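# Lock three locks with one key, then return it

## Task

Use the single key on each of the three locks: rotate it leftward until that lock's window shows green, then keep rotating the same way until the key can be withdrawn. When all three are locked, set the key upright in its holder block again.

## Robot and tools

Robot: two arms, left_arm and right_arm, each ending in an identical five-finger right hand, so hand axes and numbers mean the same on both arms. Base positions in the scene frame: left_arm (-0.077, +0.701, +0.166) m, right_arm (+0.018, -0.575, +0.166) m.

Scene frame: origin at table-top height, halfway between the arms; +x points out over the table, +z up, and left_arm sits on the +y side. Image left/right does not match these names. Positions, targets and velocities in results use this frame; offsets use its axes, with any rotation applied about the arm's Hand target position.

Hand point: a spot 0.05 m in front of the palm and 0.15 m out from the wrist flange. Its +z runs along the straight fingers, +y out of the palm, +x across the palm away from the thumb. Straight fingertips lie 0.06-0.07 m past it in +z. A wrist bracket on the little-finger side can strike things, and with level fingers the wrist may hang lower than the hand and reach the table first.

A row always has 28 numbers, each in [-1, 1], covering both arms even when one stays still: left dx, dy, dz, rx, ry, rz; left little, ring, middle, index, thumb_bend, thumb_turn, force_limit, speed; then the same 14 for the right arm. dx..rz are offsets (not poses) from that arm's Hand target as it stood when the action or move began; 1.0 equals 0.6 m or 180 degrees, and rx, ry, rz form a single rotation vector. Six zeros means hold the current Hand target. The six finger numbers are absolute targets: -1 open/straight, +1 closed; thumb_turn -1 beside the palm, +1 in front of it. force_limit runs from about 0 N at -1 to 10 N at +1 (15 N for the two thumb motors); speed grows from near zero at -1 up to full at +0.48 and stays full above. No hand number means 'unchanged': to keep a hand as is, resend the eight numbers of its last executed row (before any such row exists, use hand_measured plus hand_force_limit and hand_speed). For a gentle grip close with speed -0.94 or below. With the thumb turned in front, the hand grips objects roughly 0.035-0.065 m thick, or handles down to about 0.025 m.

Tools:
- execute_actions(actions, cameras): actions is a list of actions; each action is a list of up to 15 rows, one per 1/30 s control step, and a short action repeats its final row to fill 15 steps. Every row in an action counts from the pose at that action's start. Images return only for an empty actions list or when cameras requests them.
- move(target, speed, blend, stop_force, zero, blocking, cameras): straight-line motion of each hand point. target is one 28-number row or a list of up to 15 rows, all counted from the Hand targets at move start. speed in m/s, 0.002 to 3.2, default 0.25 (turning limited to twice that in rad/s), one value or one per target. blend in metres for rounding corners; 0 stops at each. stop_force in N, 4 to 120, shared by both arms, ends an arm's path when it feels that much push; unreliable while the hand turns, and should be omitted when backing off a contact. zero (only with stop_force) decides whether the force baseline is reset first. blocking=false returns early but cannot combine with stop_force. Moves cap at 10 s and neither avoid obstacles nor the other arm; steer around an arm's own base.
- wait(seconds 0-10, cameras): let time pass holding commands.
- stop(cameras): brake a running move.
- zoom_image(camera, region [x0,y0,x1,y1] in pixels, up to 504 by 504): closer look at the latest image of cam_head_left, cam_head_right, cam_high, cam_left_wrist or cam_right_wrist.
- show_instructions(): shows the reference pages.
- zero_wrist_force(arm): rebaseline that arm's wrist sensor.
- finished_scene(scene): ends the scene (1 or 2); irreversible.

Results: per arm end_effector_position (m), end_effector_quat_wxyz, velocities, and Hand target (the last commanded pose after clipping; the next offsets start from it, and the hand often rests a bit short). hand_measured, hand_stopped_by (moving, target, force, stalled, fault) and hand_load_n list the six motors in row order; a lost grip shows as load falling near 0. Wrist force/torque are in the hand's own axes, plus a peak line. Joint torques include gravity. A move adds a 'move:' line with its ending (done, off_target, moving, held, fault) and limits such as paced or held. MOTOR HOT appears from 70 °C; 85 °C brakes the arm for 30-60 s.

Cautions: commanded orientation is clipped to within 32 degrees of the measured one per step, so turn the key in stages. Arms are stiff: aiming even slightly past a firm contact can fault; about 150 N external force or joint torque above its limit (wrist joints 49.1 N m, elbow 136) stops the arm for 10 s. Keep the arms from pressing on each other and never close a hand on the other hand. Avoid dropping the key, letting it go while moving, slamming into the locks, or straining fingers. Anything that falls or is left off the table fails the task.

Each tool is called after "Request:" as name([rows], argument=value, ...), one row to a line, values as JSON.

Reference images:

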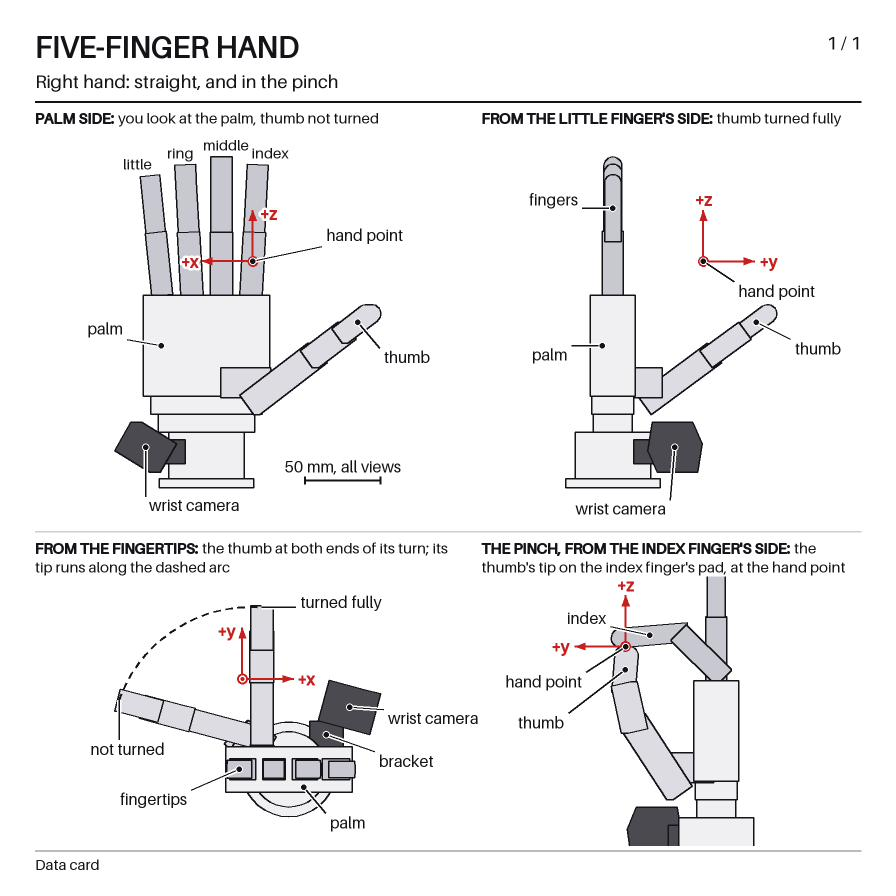

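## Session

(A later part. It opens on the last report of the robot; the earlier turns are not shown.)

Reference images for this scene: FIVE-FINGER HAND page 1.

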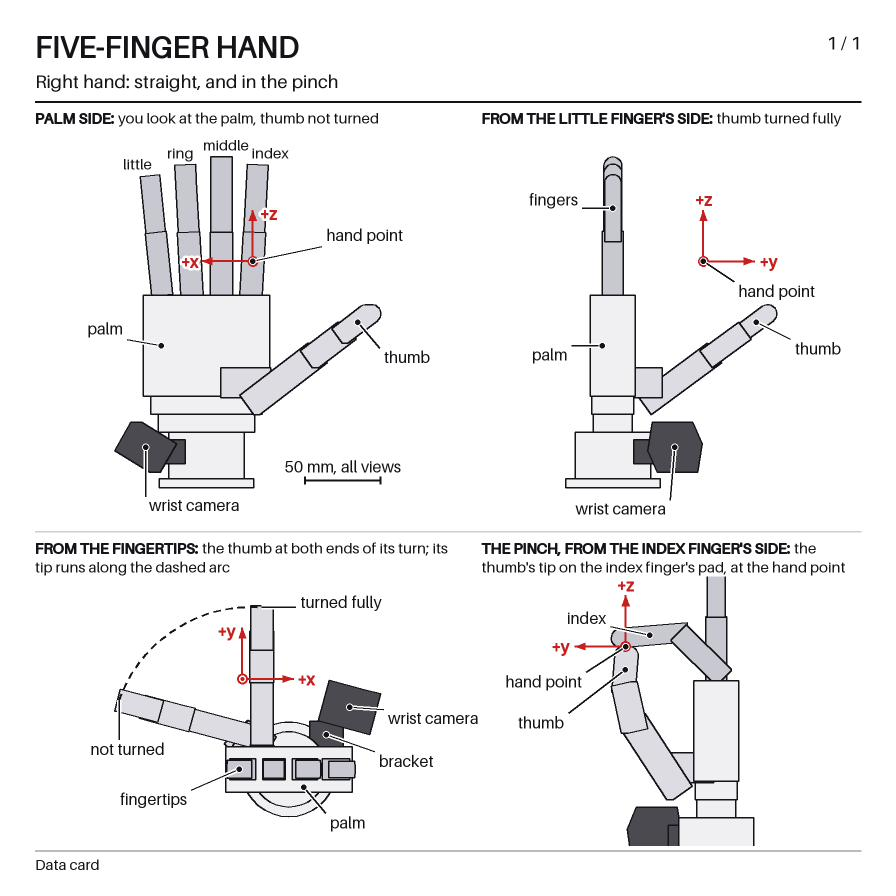

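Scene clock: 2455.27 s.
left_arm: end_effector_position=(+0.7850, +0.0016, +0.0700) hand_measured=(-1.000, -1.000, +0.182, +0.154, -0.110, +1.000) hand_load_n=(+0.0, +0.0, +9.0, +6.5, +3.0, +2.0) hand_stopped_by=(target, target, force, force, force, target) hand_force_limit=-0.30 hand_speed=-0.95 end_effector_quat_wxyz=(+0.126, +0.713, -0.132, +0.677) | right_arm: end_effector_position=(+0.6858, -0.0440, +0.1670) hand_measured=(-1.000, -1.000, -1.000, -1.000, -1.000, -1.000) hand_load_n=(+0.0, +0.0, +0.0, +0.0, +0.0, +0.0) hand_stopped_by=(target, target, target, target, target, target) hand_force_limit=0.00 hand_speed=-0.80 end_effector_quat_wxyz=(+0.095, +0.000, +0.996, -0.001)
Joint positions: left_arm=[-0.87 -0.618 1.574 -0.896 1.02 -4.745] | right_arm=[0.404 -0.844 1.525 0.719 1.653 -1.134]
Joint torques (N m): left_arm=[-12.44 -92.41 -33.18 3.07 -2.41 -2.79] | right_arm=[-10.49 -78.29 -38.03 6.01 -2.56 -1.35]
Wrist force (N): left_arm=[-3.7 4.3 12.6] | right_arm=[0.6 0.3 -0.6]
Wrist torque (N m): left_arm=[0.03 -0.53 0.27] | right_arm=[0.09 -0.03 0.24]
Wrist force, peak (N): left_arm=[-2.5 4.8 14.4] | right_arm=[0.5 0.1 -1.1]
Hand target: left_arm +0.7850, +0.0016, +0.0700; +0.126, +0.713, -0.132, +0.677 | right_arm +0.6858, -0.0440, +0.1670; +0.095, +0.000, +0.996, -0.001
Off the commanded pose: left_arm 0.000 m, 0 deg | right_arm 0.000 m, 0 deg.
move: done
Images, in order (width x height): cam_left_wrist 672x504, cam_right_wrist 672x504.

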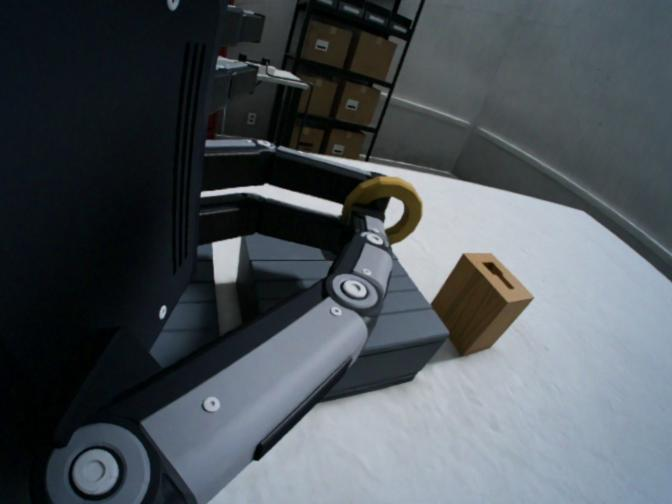

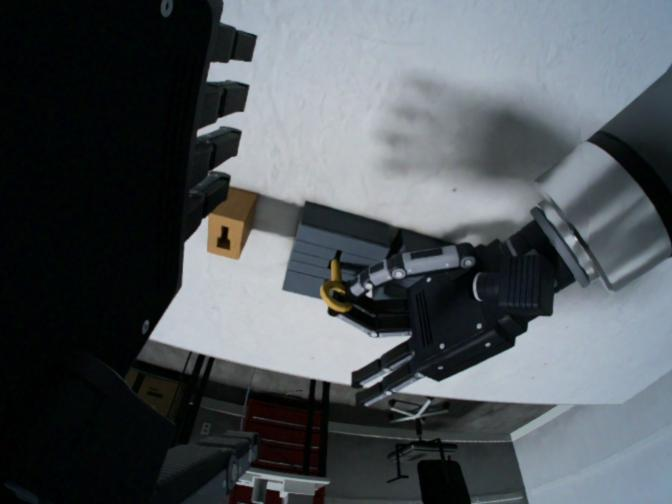

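Request:
move([
  [-0.0062,-0.0005,0,0,0,0.0972,-1,-1,0.4,0.4,0.2,1,-0.3,-0.95,0,0,0,0,0,0,-1,-1,-1,-1,-1,-1,0,-0.8],
  [-0.0122,-0.0027,0,0,0,0.1944,-1,-1,0.4,0.4,0.2,1,-0.3,-0.95,0,0,0,0,0,0,-1,-1,-1,-1,-1,-1,0,-0.8],
], speed=0.06, stop_force=42, cameras=["cam_right_wrist","cam_left_wrist"])

Request:
zoom_image(camera="cam_right_wrist", region=[290, 220, 400, 340])

Request:
zoom_image(camera="cam_left_wrist", region=[300, 140, 460, 320])

Scene clock: 2510.80 s.
left_arm: end_effector_position=(+0.7777, +0.0000, +0.0700) hand_measured=(-1.000, -1.000, +0.180, +0.154, -0.110, +1.000) hand_load_n=(+0.0, +0.0, +9.0, +2.5, +3.0, +2.5) hand_stopped_by=(target, target, force, force, force, target) hand_force_limit=-0.30 hand_speed=-0.95 end_effector_quat_wxyz=(-0.083, +0.720, +0.088, +0.683) | right_arm: end_effector_position=(+0.6858, -0.0440, +0.1670) hand_measured=(-1.000, -1.000, -1.000, -1.000, -1.000, -1.000) hand_load_n=(+0.0, +0.0, +0.0, +0.0, +0.0, +0.0) hand_stopped_by=(target, target, target, target, target, target) hand_force_limit=0.00 hand_speed=-0.80 end_effector_quat_wxyz=(+0.095, +0.000, +0.996, -0.001)
Joint positions: left_arm=[-1.023 -0.517 1.335 -0.616 0.261 -4.909] | right_arm=[0.404 -0.844 1.525 0.719 1.653 -1.134]
Joint torques (N m): left_arm=[-17.18 -102.11 -39.08 5.1 -4.2 -2.78] | right_arm=[-10.57 -76.75 -37.1 5.77 -2.43 -1.07]
Wrist force (N): left_arm=[-5.0 7.5 9.6] | right_arm=[0.1 0.4 -0.6]
Wrist torque (N m): left_arm=[0.09 -0.44 0.35] | right_arm=[0.10 0.04 0.21]
Wrist force, peak (N): left_arm=[-6.2 7.0 16.6] | right_arm=[0.7 0.1 -1.1]
Hand target: left_arm +0.7777, +0.0000, +0.0700; -0.083, +0.720, +0.088, +0.683 | right_arm +0.6858, -0.0440, +0.1670; +0.095, +0.000, +0.996, -0.001
Off the commanded pose: left_arm 0.000 m, 0 deg | right_arm 0.000 m, 0 deg.
move: done
Images, in order (width x height): cam_left_wrist 672x504, cam_right_wrist 672x504.

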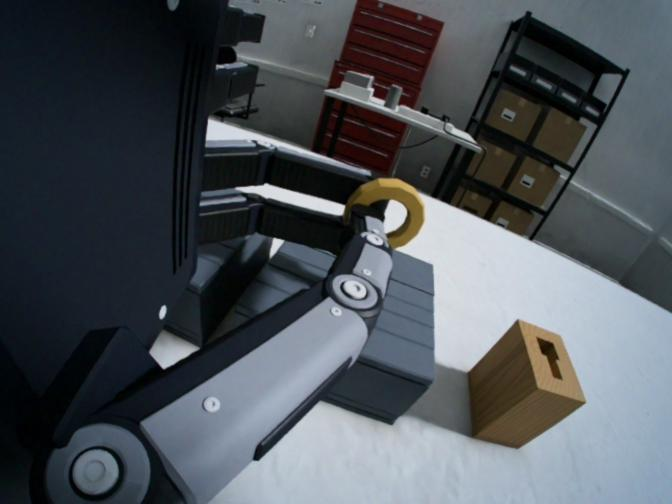

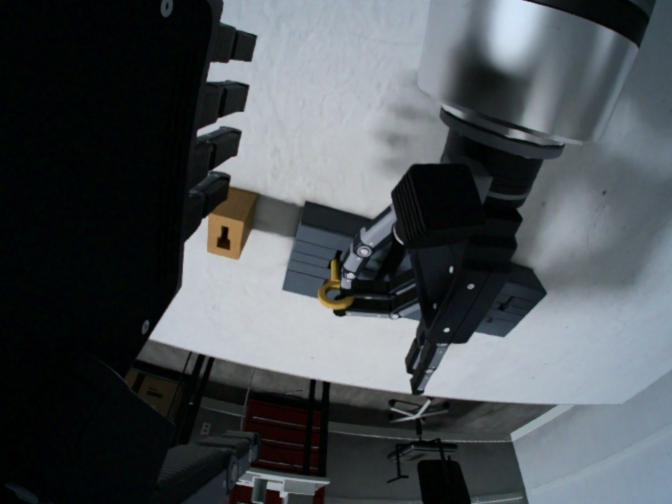

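Scaled by 4.200 from the camera's 672x504 image, which has a finer 960x720 frame.

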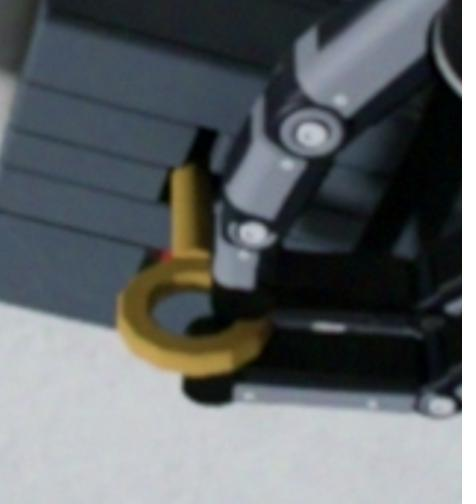

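Scaled by 2.800 from the camera's 672x504 image, which has a finer 960x720 frame.

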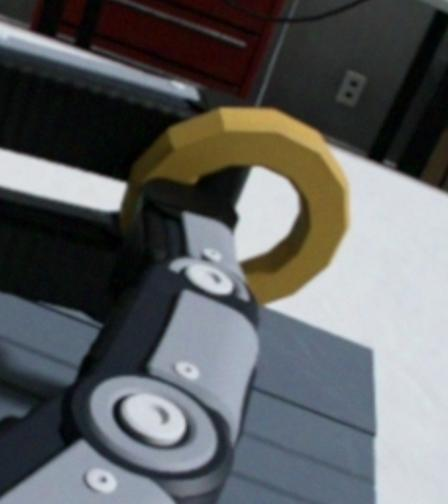

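Request:
move(target=[0,0,0,0,0,0,-1,-1,-0.7,-0.7,-0.8,1,-0.3,-0.5,0,0,0,0,0,0,-1,-1,-1,-1,-1,-1,0,-0.8], speed=0.1, cameras=["cam_left_wrist","cam_right_wrist"])

Request:
zoom_image(camera="cam_right_wrist", region=[290, 220, 400, 340])

Scene clock: 2586.00 s.
left_arm: end_effector_position=(+0.7777, +0.0000, +0.0700) hand_measured=(-1.000, -1.000, -0.700, -0.700, -0.800, +1.000) hand_load_n=(+0.0, +0.0, +0.0, +0.0, +0.0, +0.0) hand_stopped_by=(target, target, target, target, target, target) hand_force_limit=-0.30 hand_speed=-0.50 end_effector_quat_wxyz=(-0.083, +0.720, +0.088, +0.683) | right_arm: end_effector_position=(+0.6858, -0.0440, +0.1670) hand_measured=(-1.000, -1.000, -1.000, -1.000, -1.000, -1.000) hand_load_n=(+0.0, +0.0, +0.0, +0.0, +0.0, +0.0) hand_stopped_by=(target, target, target, target, target, target) hand_force_limit=0.00 hand_speed=-0.80 end_effector_quat_wxyz=(+0.095, +0.000, +0.996, -0.001)
Joint positions: left_arm=[-1.023 -0.517 1.335 -0.616 0.261 -4.909] | right_arm=[0.404 -0.844 1.525 0.719 1.653 -1.134]
Joint torques (N m): left_arm=[3.01 -99.14 -38.68 -0.15 0.99 -1.67] | right_arm=[-9.99 -77.03 -37.75 5.51 -2.53 -1.06]
Wrist force (N): left_arm=[1.0 1.2 0.7] | right_arm=[0.3 -0.1 -0.6]
Wrist torque (N m): left_arm=[0.08 -0.38 0.24] | right_arm=[0.03 -0.01 0.22]
Wrist force, peak (N): left_arm=[-4.3 7.8 10.1] | right_arm=[0.9 0.1 -1.0]
Hand target: left_arm +0.7777, +0.0000, +0.0700; -0.083, +0.720, +0.088, +0.683 | right_arm +0.6858, -0.0440, +0.1670; +0.095, +0.000, +0.996, -0.001
Off the commanded pose: left_arm 0.000 m, 0 deg | right_arm 0.000 m, 0 deg.
move: done
Images, in order (width x height): cam_left_wrist 672x504, cam_right_wrist 672x504.

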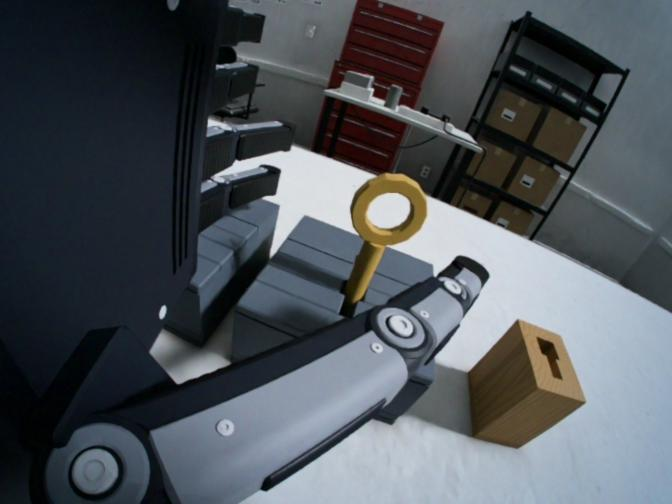

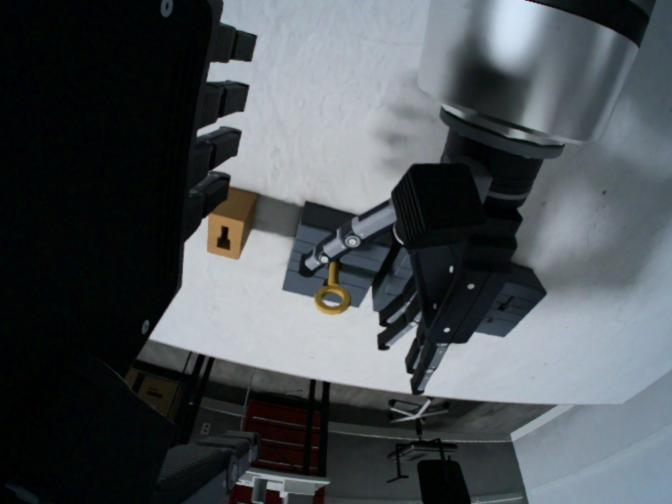

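Scaled by 4.200 from the camera's 672x504 image, which has a finer 960x720 frame.

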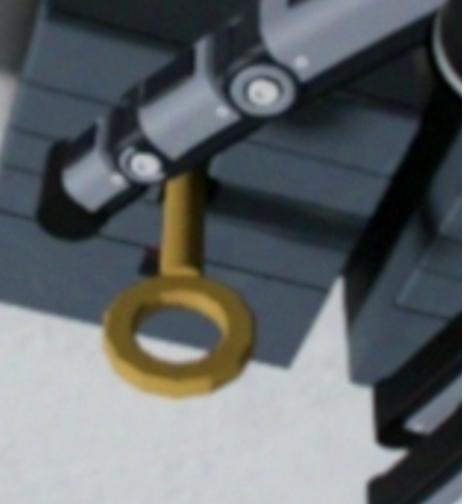

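Request:
move([
  [-0.0367,0.0425,0,0,0,0,-1,-1,-0.7,-0.7,-0.8,1,-0.3,-0.5,0,0,0,0,0,0,-1,-1,-1,-1,-1,-1,0,-0.8],
  [-0.0967,0.1817,0.0833,0,0,0,-1,-1,-0.7,-0.7,-0.8,1,-0.3,-0.5,0,0,0,0,0,0,-1,-1,-1,-1,-1,-1,0,-0.8],
  [0.02,0.4333,0.1333,0,0,-0.5772,-1,-1,-0.7,-0.7,-0.8,1,-0.3,-0.5,0,0,0,0,0,0,-1,-1,-1,-1,-1,-1,0,-0.8],
], speed=[0.06,0.2,0.3], blend=[0.01,0.03,0], cameras=["cam_left_wrist","cam_right_wrist","cam_head_left"])

Scene clock: 2610.97 s.
left_arm: end_effector_position=(+0.7897, +0.2600, +0.1500) hand_measured=(-1.000, -1.000, -0.700, -0.700, -0.800, +1.000) hand_load_n=(+0.0, +0.0, +0.0, +0.0, +0.0, +0.0) hand_stopped_by=(target, target, target, target, target, target) hand_force_limit=-0.30 hand_speed=-0.50 end_effector_quat_wxyz=(+0.487, +0.513, -0.512, +0.487) | right_arm: end_effector_position=(+0.6858, -0.0440, +0.1670) hand_measured=(-1.000, -1.000, -1.000, -1.000, -1.000, -1.000) hand_load_n=(+0.0, +0.0, +0.0, +0.0, +0.0, +0.0) hand_stopped_by=(target, target, target, target, target, target) hand_force_limit=0.00 hand_speed=-0.80 end_effector_quat_wxyz=(+0.095, +0.000, +0.996, -0.001)
Joint positions: left_arm=[-0.324 -0.586 1.295 -0.568 2.765 -4.582] | right_arm=[0.404 -0.844 1.525 0.719 1.653 -1.134]
Joint torques (N m): left_arm=[6.8 -94.99 -43.13 4.12 2.53 3.42] | right_arm=[-7.02 -76.15 -37.34 5.44 -2.4 -1.28]
Wrist force (N): left_arm=[1.0 1.1 1.2] | right_arm=[0.6 0.1 -0.7]
Wrist torque (N m): left_arm=[0.04 -0.43 0.05] | right_arm=[0.06 -0.03 0.23]
Wrist force, peak (N): left_arm=[1.2 1.1 1.5] | right_arm=[0.6 0.5 -1.1]
Hand target: left_arm +0.7897, +0.2600, +0.1500; +0.487, +0.513, -0.512, +0.487 | right_arm +0.6858, -0.0440, +0.1670; +0.095, +0.000, +0.996, -0.001
Off the commanded pose: left_arm 0.000 m, 0 deg | right_arm 0.000 m, 0 deg.
move: done
Images, in order (width x height): cam_head_left 672x504, cam_left_wrist 672x504, cam_right_wrist 672x504.

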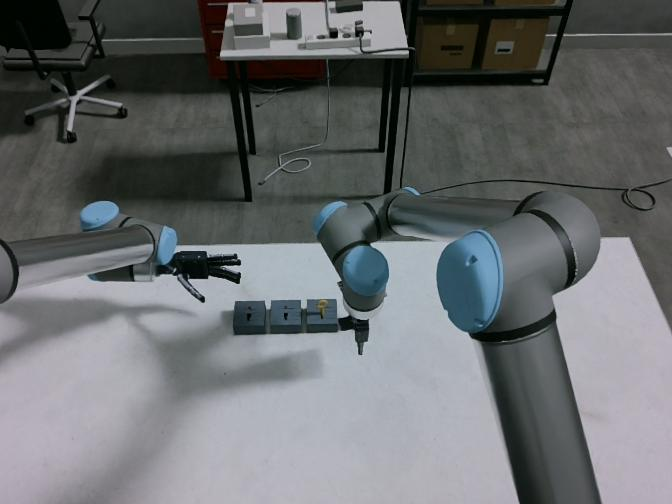

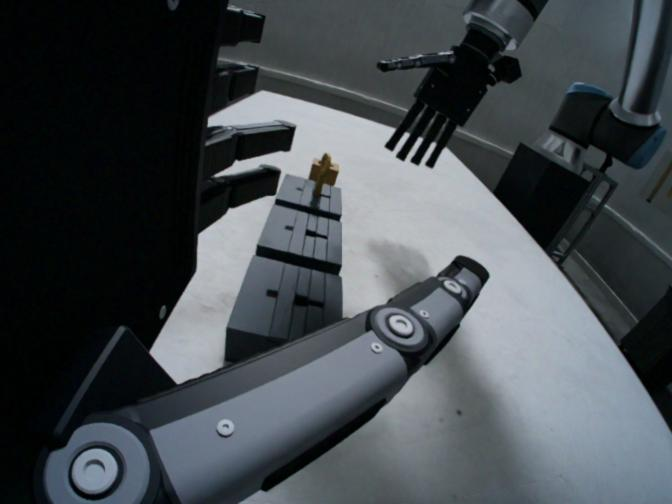

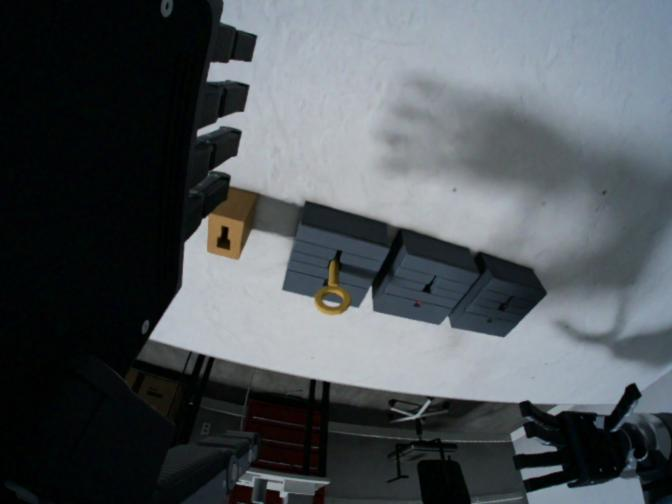

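Request:
move(target=[0,0,0,0,0,0,-1,-1,-0.7,-0.7,-0.8,1,-0.3,-0.5,0.19,0.09,0.055,0,0.061,0,1,1,1,-1,-1,-1,0,0.2], speed=0.15, cameras=["cam_left_wrist","cam_right_wrist","cam_head_left"])

Request:
zoom_image(camera="cam_right_wrist", region=[200, 150, 420, 380])

Scene clock: 2647.57 s.
left_arm: end_effector_position=(+0.7897, +0.2600, +0.1500) hand_measured=(-1.000, -1.000, -0.700, -0.700, -0.800, +1.000) hand_load_n=(+0.0, +0.0, +0.0, +0.0, +0.0, +0.0) hand_stopped_by=(target, target, target, target, target, target) hand_force_limit=-0.30 hand_speed=-0.50 end_effector_quat_wxyz=(+0.487, +0.513, -0.512, +0.487) | right_arm: end_effector_position=(+0.7998, +0.0100, +0.2000) hand_measured=(+1.000, +1.000, +1.000, -1.000, -1.000, -1.000) hand_load_n=(+0.0, +0.0, +0.0, +0.0, +0.0, +0.0) hand_stopped_by=(target, target, target, target, target, target) hand_force_limit=0.00 hand_speed=0.20 end_effector_quat_wxyz=(-0.001, +0.000, +1.000, -0.001)
Joint positions: left_arm=[-0.324 -0.586 1.295 -0.568 2.765 -4.582] | right_arm=[0.38 -0.618 1.041 1.151 1.572 -1.151]
Joint torques (N m): left_arm=[8.26 -96.26 -44.9 3.58 2.67 3.39] | right_arm=[-18.33 -95.63 -43.27 6.61 -3.34 -2.29]
Wrist force (N): left_arm=[1.0 1.2 1.0] | right_arm=[0.3 -0.1 -0.5]
Wrist torque (N m): left_arm=[0.06 -0.42 0.05] | right_arm=[-0.01 0.02 0.24]
Wrist force, peak (N): left_arm=[1.4 1.1 1.4] | right_arm=[1.9 -0.1 -0.5]
Hand target: left_arm +0.7897, +0.2600, +0.1500; +0.487, +0.513, -0.512, +0.487 | right_arm +0.7998, +0.0100, +0.2000; -0.001, +0.000, +1.000, -0.001
Off the commanded pose: left_arm 0.000 m, 0 deg | right_arm 0.000 m, 0 deg.
move: done
Images, in order (width x height): cam_head_left 672x504, cam_left_wrist 672x504, cam_right_wrist 672x504.

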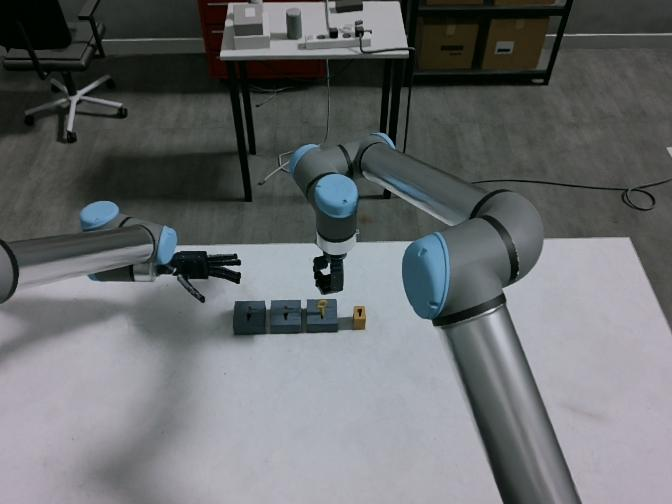

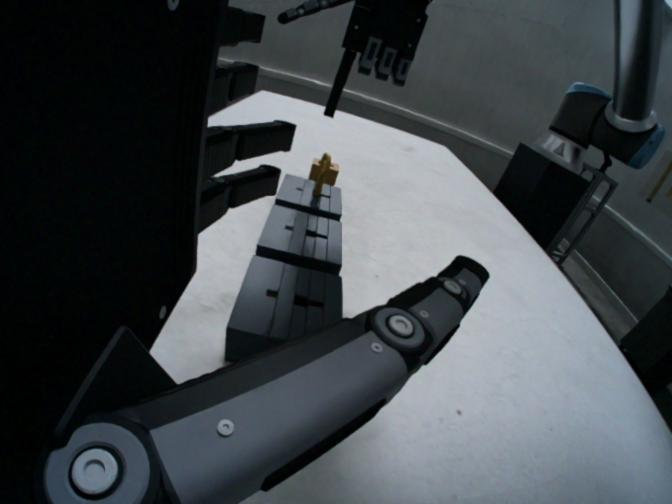

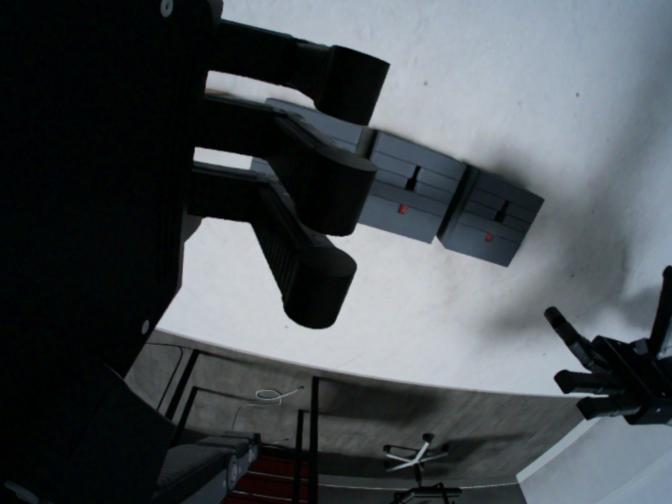

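Scaled by 2.191 from the camera's 672x504 image, which has a finer 960x720 frame.

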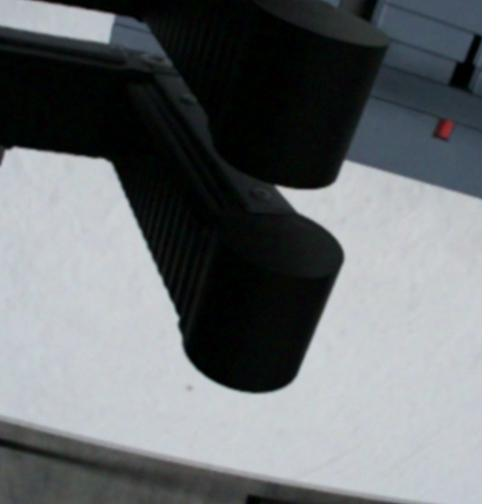

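Request:
zoom_image(camera="cam_head_left", region=[300, 250, 370, 335])

Request:
zoom_image(camera="cam_left_wrist", region=[260, 40, 400, 220])

Scaled by 5.929 from the camera's 672x504 image, which has a finer 960x720 frame.

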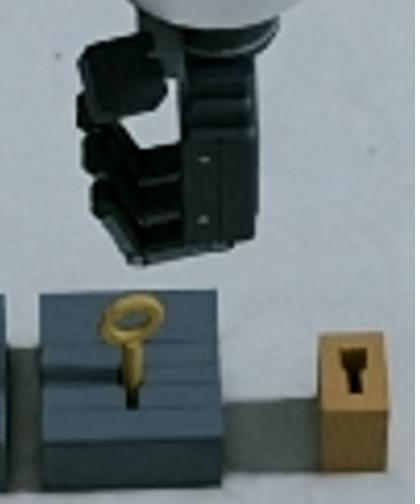

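Scaled by 2.800 from the camera's 672x504 image, which has a finer 960x720 frame.

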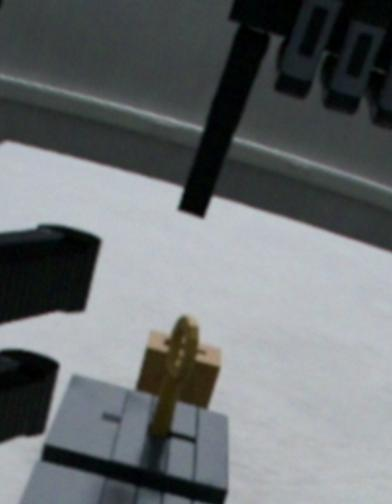

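Request:
move(target=[0,0,0,0,0,0,-1,-1,-0.7,-0.7,-0.8,1,-0.3,-0.5,0.0833,0,0,0,0,0,-1,1,1,1,-1,-1,0,0.2], speed=0.1, cameras=["cam_left_wrist","cam_right_wrist","cam_head_left"])

Request:
zoom_image(camera="cam_right_wrist", region=[180, 20, 420, 260])

Request:
zoom_image(camera="cam_head_left", region=[290, 240, 370, 335])

Request:
zoom_image(camera="cam_left_wrist", region=[260, 40, 420, 220])

Scene clock: 2688.03 s.
left_arm: end_effector_position=(+0.7897, +0.2600, +0.1500) hand_measured=(-1.000, -1.000, -0.700, -0.700, -0.800, +1.000) hand_load_n=(+0.0, +0.0, +0.0, +0.0, +0.0, +0.0) hand_stopped_by=(target, target, target, target, target, target) hand_force_limit=-0.30 hand_speed=-0.50 end_effector_quat_wxyz=(+0.487, +0.513, -0.512, +0.487) | right_arm: end_effector_position=(+0.8497, +0.0100, +0.2000) hand_measured=(-1.000, +1.000, +1.000, +1.000, -1.000, -1.000) hand_load_n=(+0.0, +0.0, +0.0, +0.0, +0.0, +0.0) hand_stopped_by=(target, target, target, target, target, target) hand_force_limit=0.00 hand_speed=0.20 end_effector_quat_wxyz=(-0.001, +0.000, +1.000, -0.001)
Joint positions: left_arm=[-0.324 -0.586 1.295 -0.568 2.765 -4.582] | right_arm=[0.359 -0.54 0.888 1.226 1.572 -1.173]
Joint torques (N m): left_arm=[7.14 -96.51 -45.29 3.77 2.69 3.46] | right_arm=[-18.26 -100.6 -45.94 7.16 1.94 -2.47]
Wrist force (N): left_arm=[0.9 1.2 1.0] | right_arm=[-0.1 0.7 -1.1]
Wrist torque (N m): left_arm=[0.06 -0.41 0.05] | right_arm=[0.15 0.08 0.23]
Wrist force, peak (N): left_arm=[1.4 1.4 1.3] | right_arm=[0.3 0.5 -1.4]
Hand target: left_arm +0.7897, +0.2600, +0.1500; +0.487, +0.513, -0.512, +0.487 | right_arm +0.8498, +0.0100, +0.2000; -0.001, +0.000, +1.000, -0.001
Off the commanded pose: left_arm 0.000 m, 0 deg | right_arm 0.000 m, 0 deg.
move: done
Images, in order (width x height): cam_head_left 672x504, cam_left_wrist 672x504, cam_right_wrist 672x504.

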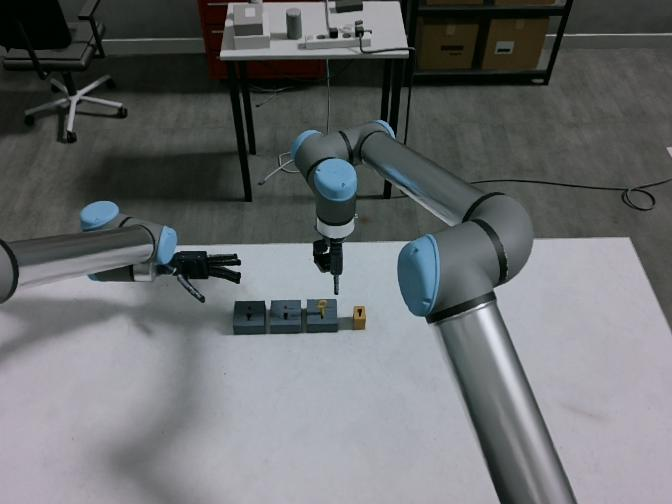

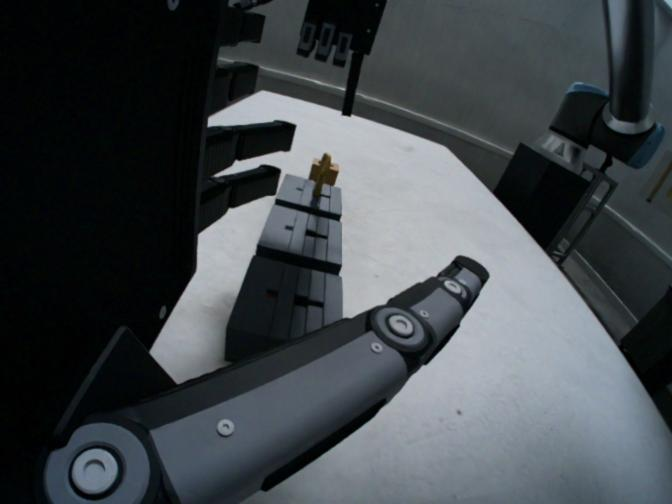

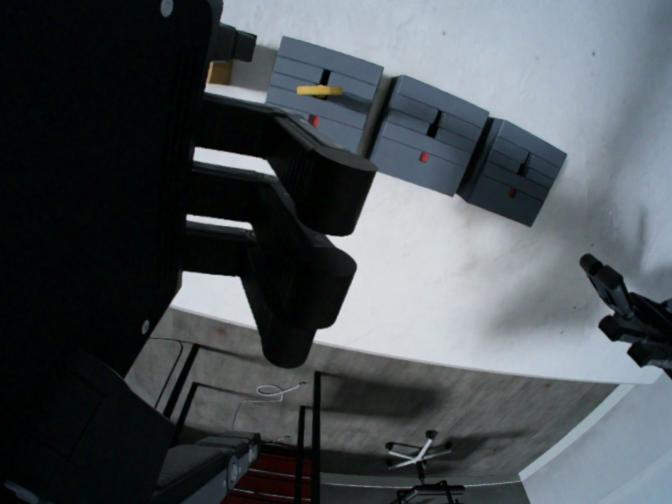

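Scaled by 2.100 from the camera's 672x504 image, which has a finer 960x720 frame.

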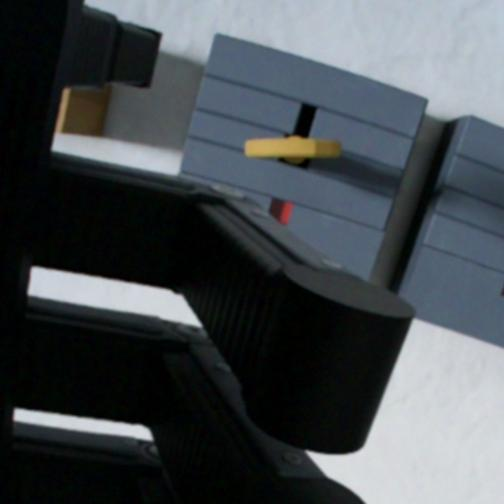

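Scaled by 5.305 from the camera's 672x504 image, which has a finer 960x720 frame.

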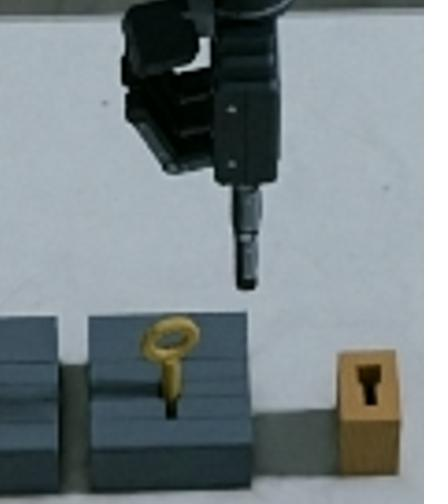

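Scaled by 2.800 from the camera's 672x504 image, which has a finer 960x720 frame.

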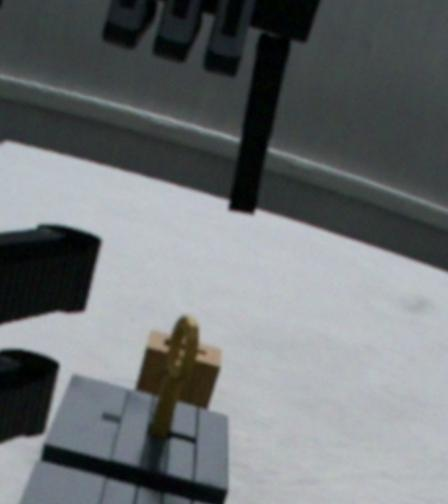

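Request:
move(target=[0,0,0,0,0,0,-1,-1,-0.7,-0.7,-0.8,1,-0.3,-0.5,-0.0045,0.0427,-0.05,0,0,0,-1,1,1,1,-1,-1,0,0.2], speed=0.1, cameras=["cam_left_wrist","cam_right_wrist","cam_head_left"])

Request:
zoom_image(camera="cam_right_wrist", region=[180, 0, 380, 160])

Request:
zoom_image(camera="cam_head_left", region=[300, 270, 350, 330])

Request:
zoom_image(camera="cam_left_wrist", region=[280, 80, 380, 220])

Scene clock: 2766.40 s.
left_arm: end_effector_position=(+0.7897, +0.2600, +0.1500) hand_measured=(-1.000, -1.000, -0.700, -0.700, -0.800, +1.000) hand_load_n=(+0.0, +0.0, +0.0, +0.0, +0.0, +0.0) hand_stopped_by=(target, target, target, target, target, target) hand_force_limit=-0.30 hand_speed=-0.50 end_effector_quat_wxyz=(+0.487, +0.513, -0.512, +0.487) | right_arm: end_effector_position=(+0.8471, +0.0355, +0.1701) hand_measured=(-1.000, +1.000, +1.000, +1.000, -1.000, -1.000) hand_load_n=(+0.0, +0.0, +0.0, +0.0, -0.5, +0.0) hand_stopped_by=(target, target, target, target, target, target) hand_force_limit=0.00 hand_speed=0.20 end_effector_quat_wxyz=(-0.001, +0.000, +1.000, -0.001)
Joint positions: left_arm=[-0.324 -0.586 1.295 -0.568 2.765 -4.582] | right_arm=[0.385 -0.494 0.851 1.217 1.572 -1.147]
Joint torques (N m): left_arm=[4.44 -96.39 -43.71 3.87 2.77 3.56] | right_arm=[21.98 -97.39 -46.06 1 -2.15 2.33]
Wrist force (N): left_arm=[1.0 1.1 1.0] | right_arm=[0.0 0.2 -0.5]
Wrist torque (N m): left_arm=[0.04 -0.42 0.04] | right_arm=[0.08 0.04 -0.06]
Wrist force, peak (N): left_arm=[1.4 1.3 1.1] | right_arm=[0.5 0.8 -0.9]
Hand target: left_arm +0.7897, +0.2600, +0.1500; +0.487, +0.513, -0.512, +0.487 | right_arm +0.8471, +0.0356, +0.1700; -0.001, +0.000, +1.000, -0.001
Off the commanded pose: left_arm 0.000 m, 0 deg | right_arm 0.000 m, 0 deg.
move: done
Images, in order (width x height): cam_head_left 672x504, cam_left_wrist 672x504, cam_right_wrist 672x504.

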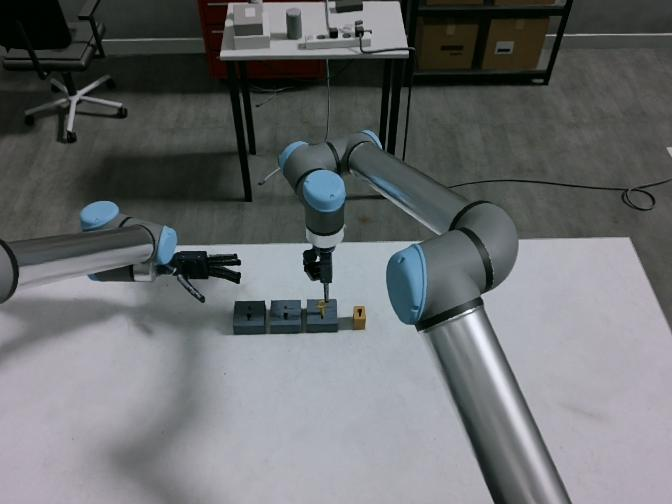

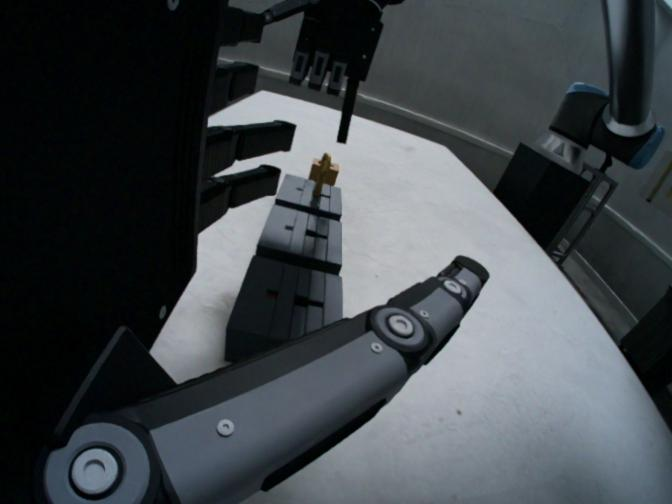

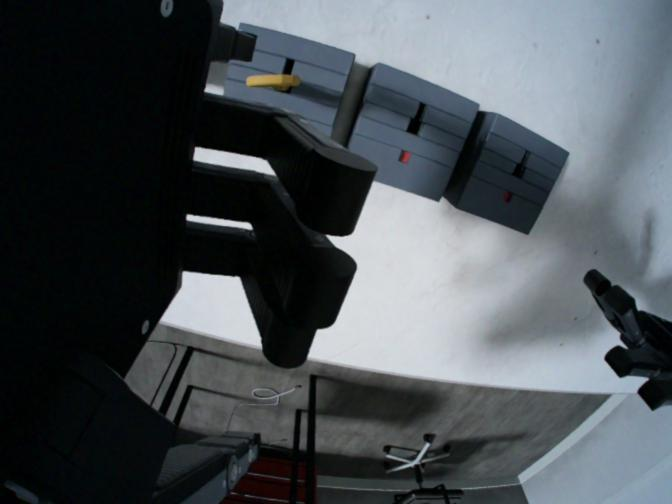

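Scaled by 2.520 from the camera's 672x504 image, which has a finer 960x720 frame.

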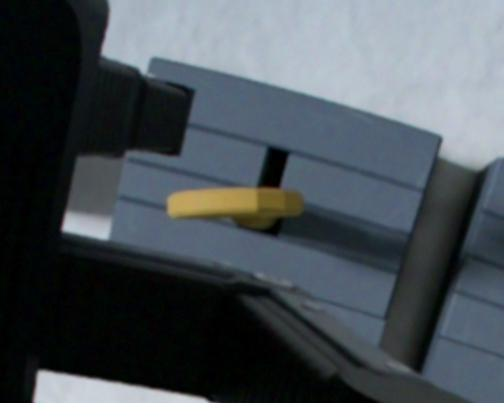

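Scaled by 8.400 from the camera's 672x504 image, which has a finer 960x720 frame.

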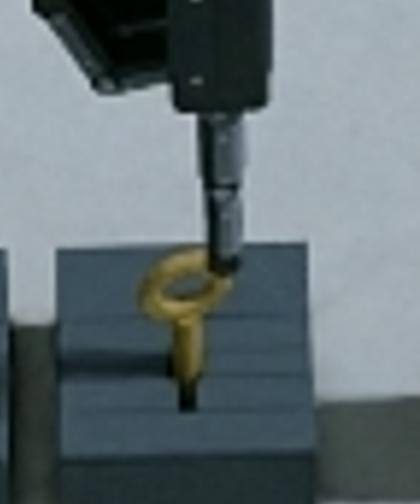

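Scaled by 3.600 from the camera's 672x504 image, which has a finer 960x720 frame.

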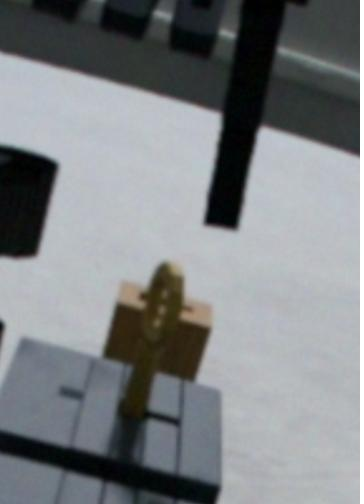

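Request:
move(target=[0,0,0,0,0,0,-1,-1,-0.7,-0.7,-0.8,1,-0.3,-0.5,0,0,-0.0767,0,0,0,-1,1,1,1,-1,-1,0,0.2], speed=0.03, stop_force=5, cameras=["cam_left_wrist","cam_right_wrist","cam_head_left"])

Request:
zoom_image(camera="cam_right_wrist", region=[180, 0, 380, 160])

Request:
zoom_image(camera="cam_head_left", region=[300, 270, 350, 330])

Request:
zoom_image(camera="cam_left_wrist", region=[280, 80, 380, 220])

Scene clock: 2788.47 s.
left_arm: end_effector_position=(+0.7897, +0.2600, +0.1500) hand_measured=(-1.000, -1.000, -0.700, -0.700, -0.800, +1.000) hand_load_n=(+0.0, +0.0, +0.0, +0.0, +0.0, +0.0) hand_stopped_by=(target, target, target, target, target, target) hand_force_limit=-0.30 hand_speed=-0.50 end_effector_quat_wxyz=(+0.487, +0.513, -0.512, +0.487) | right_arm: end_effector_position=(+0.8471, +0.0356, +0.1240) hand_measured=(-1.000, +1.000, +1.000, +1.000, -1.000, -1.000) hand_load_n=(+0.0, +0.0, +0.0, +0.0, +0.0, +0.0) hand_stopped_by=(target, target, target, target, target, target) hand_force_limit=0.00 hand_speed=0.20 end_effector_quat_wxyz=(-0.001, +0.000, +1.000, -0.001)
Joint positions: left_arm=[-0.324 -0.586 1.295 -0.568 2.765 -4.582] | right_arm=[0.385 -0.457 0.863 1.168 1.572 -1.147]
Joint torques (N m): left_arm=[3.26 -96.44 -43.82 3.86 2.61 3.3] | right_arm=[23.11 -102.57 -23.67 0.6 -2.05 2.14]
Wrist force (N): left_arm=[1.3 0.9 1.1] | right_arm=[0.2 0.4 -0.7]
Wrist torque (N m): left_arm=[0.01 -0.46 0.05] | right_arm=[0.10 0.03 -0.04]
Wrist force, peak (N): left_arm=[1.6 1.2 1.3] | right_arm=[0.1 0.5 -1.2]
Hand target: left_arm +0.7897, +0.2600, +0.1500; +0.487, +0.513, -0.512, +0.487 | right_arm +0.8471, +0.0356, +0.1240; -0.001, +0.000, +1.000, -0.001
Off the commanded pose: left_arm 0.000 m, 0 deg | right_arm 0.000 m, 0 deg.
move: done
Images, in order (width x height): cam_head_left 672x504, cam_left_wrist 672x504, cam_right_wrist 672x504.

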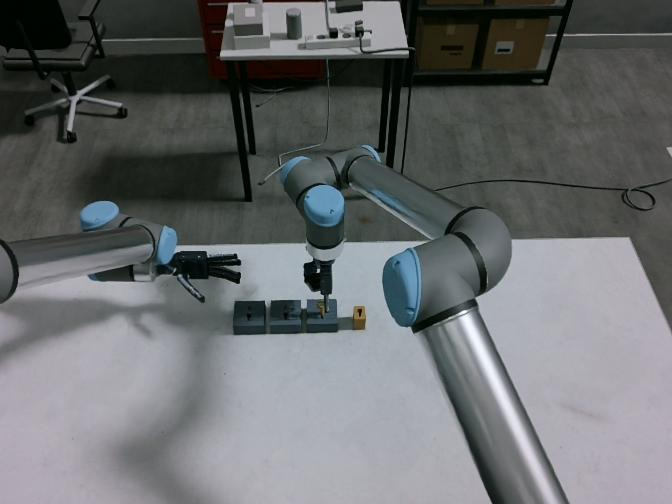

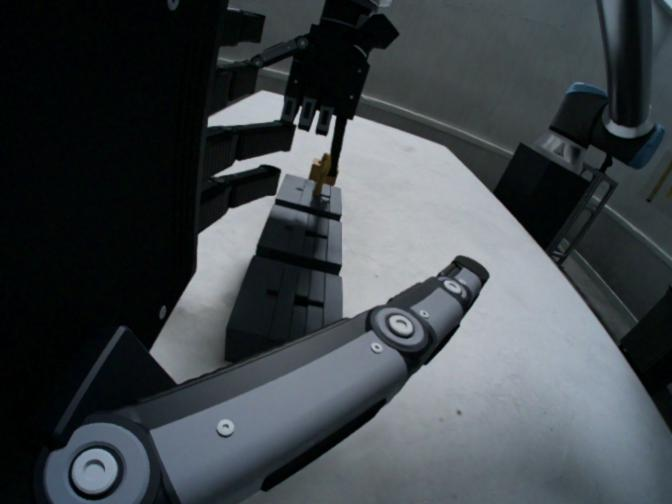

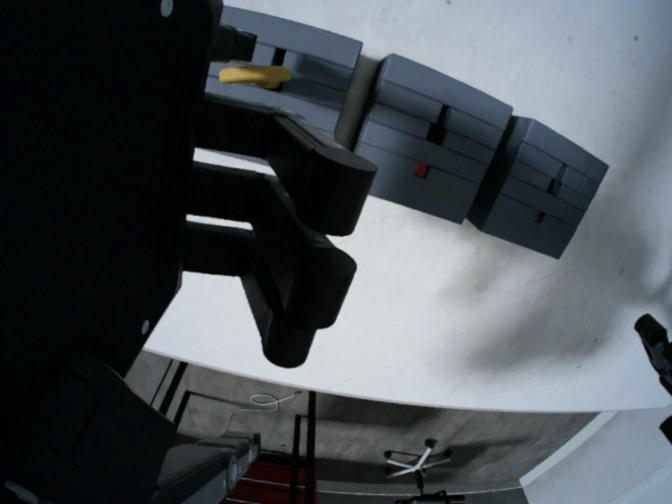

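Scaled by 2.520 from the camera's 672x504 image, which has a finer 960x720 frame.

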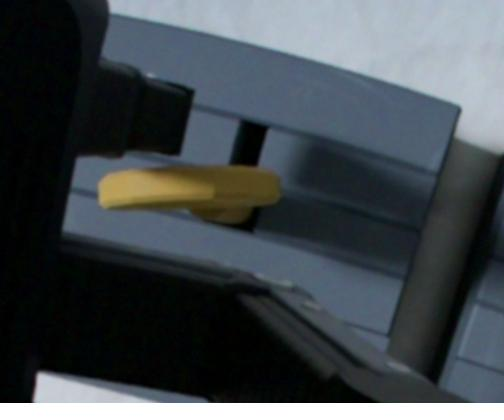

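Scaled by 8.400 from the camera's 672x504 image, which has a finer 960x720 frame.

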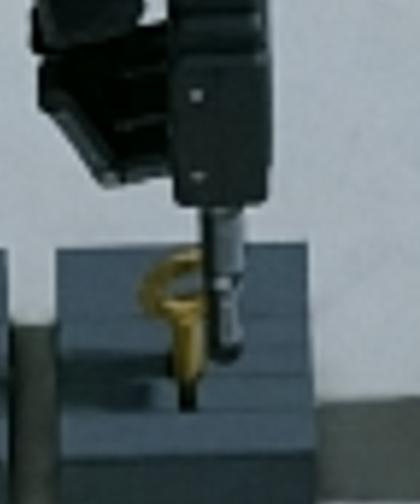

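Scaled by 3.600 from the camera's 672x504 image, which has a finer 960x720 frame.

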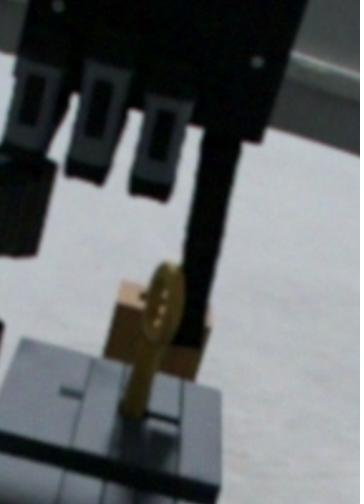

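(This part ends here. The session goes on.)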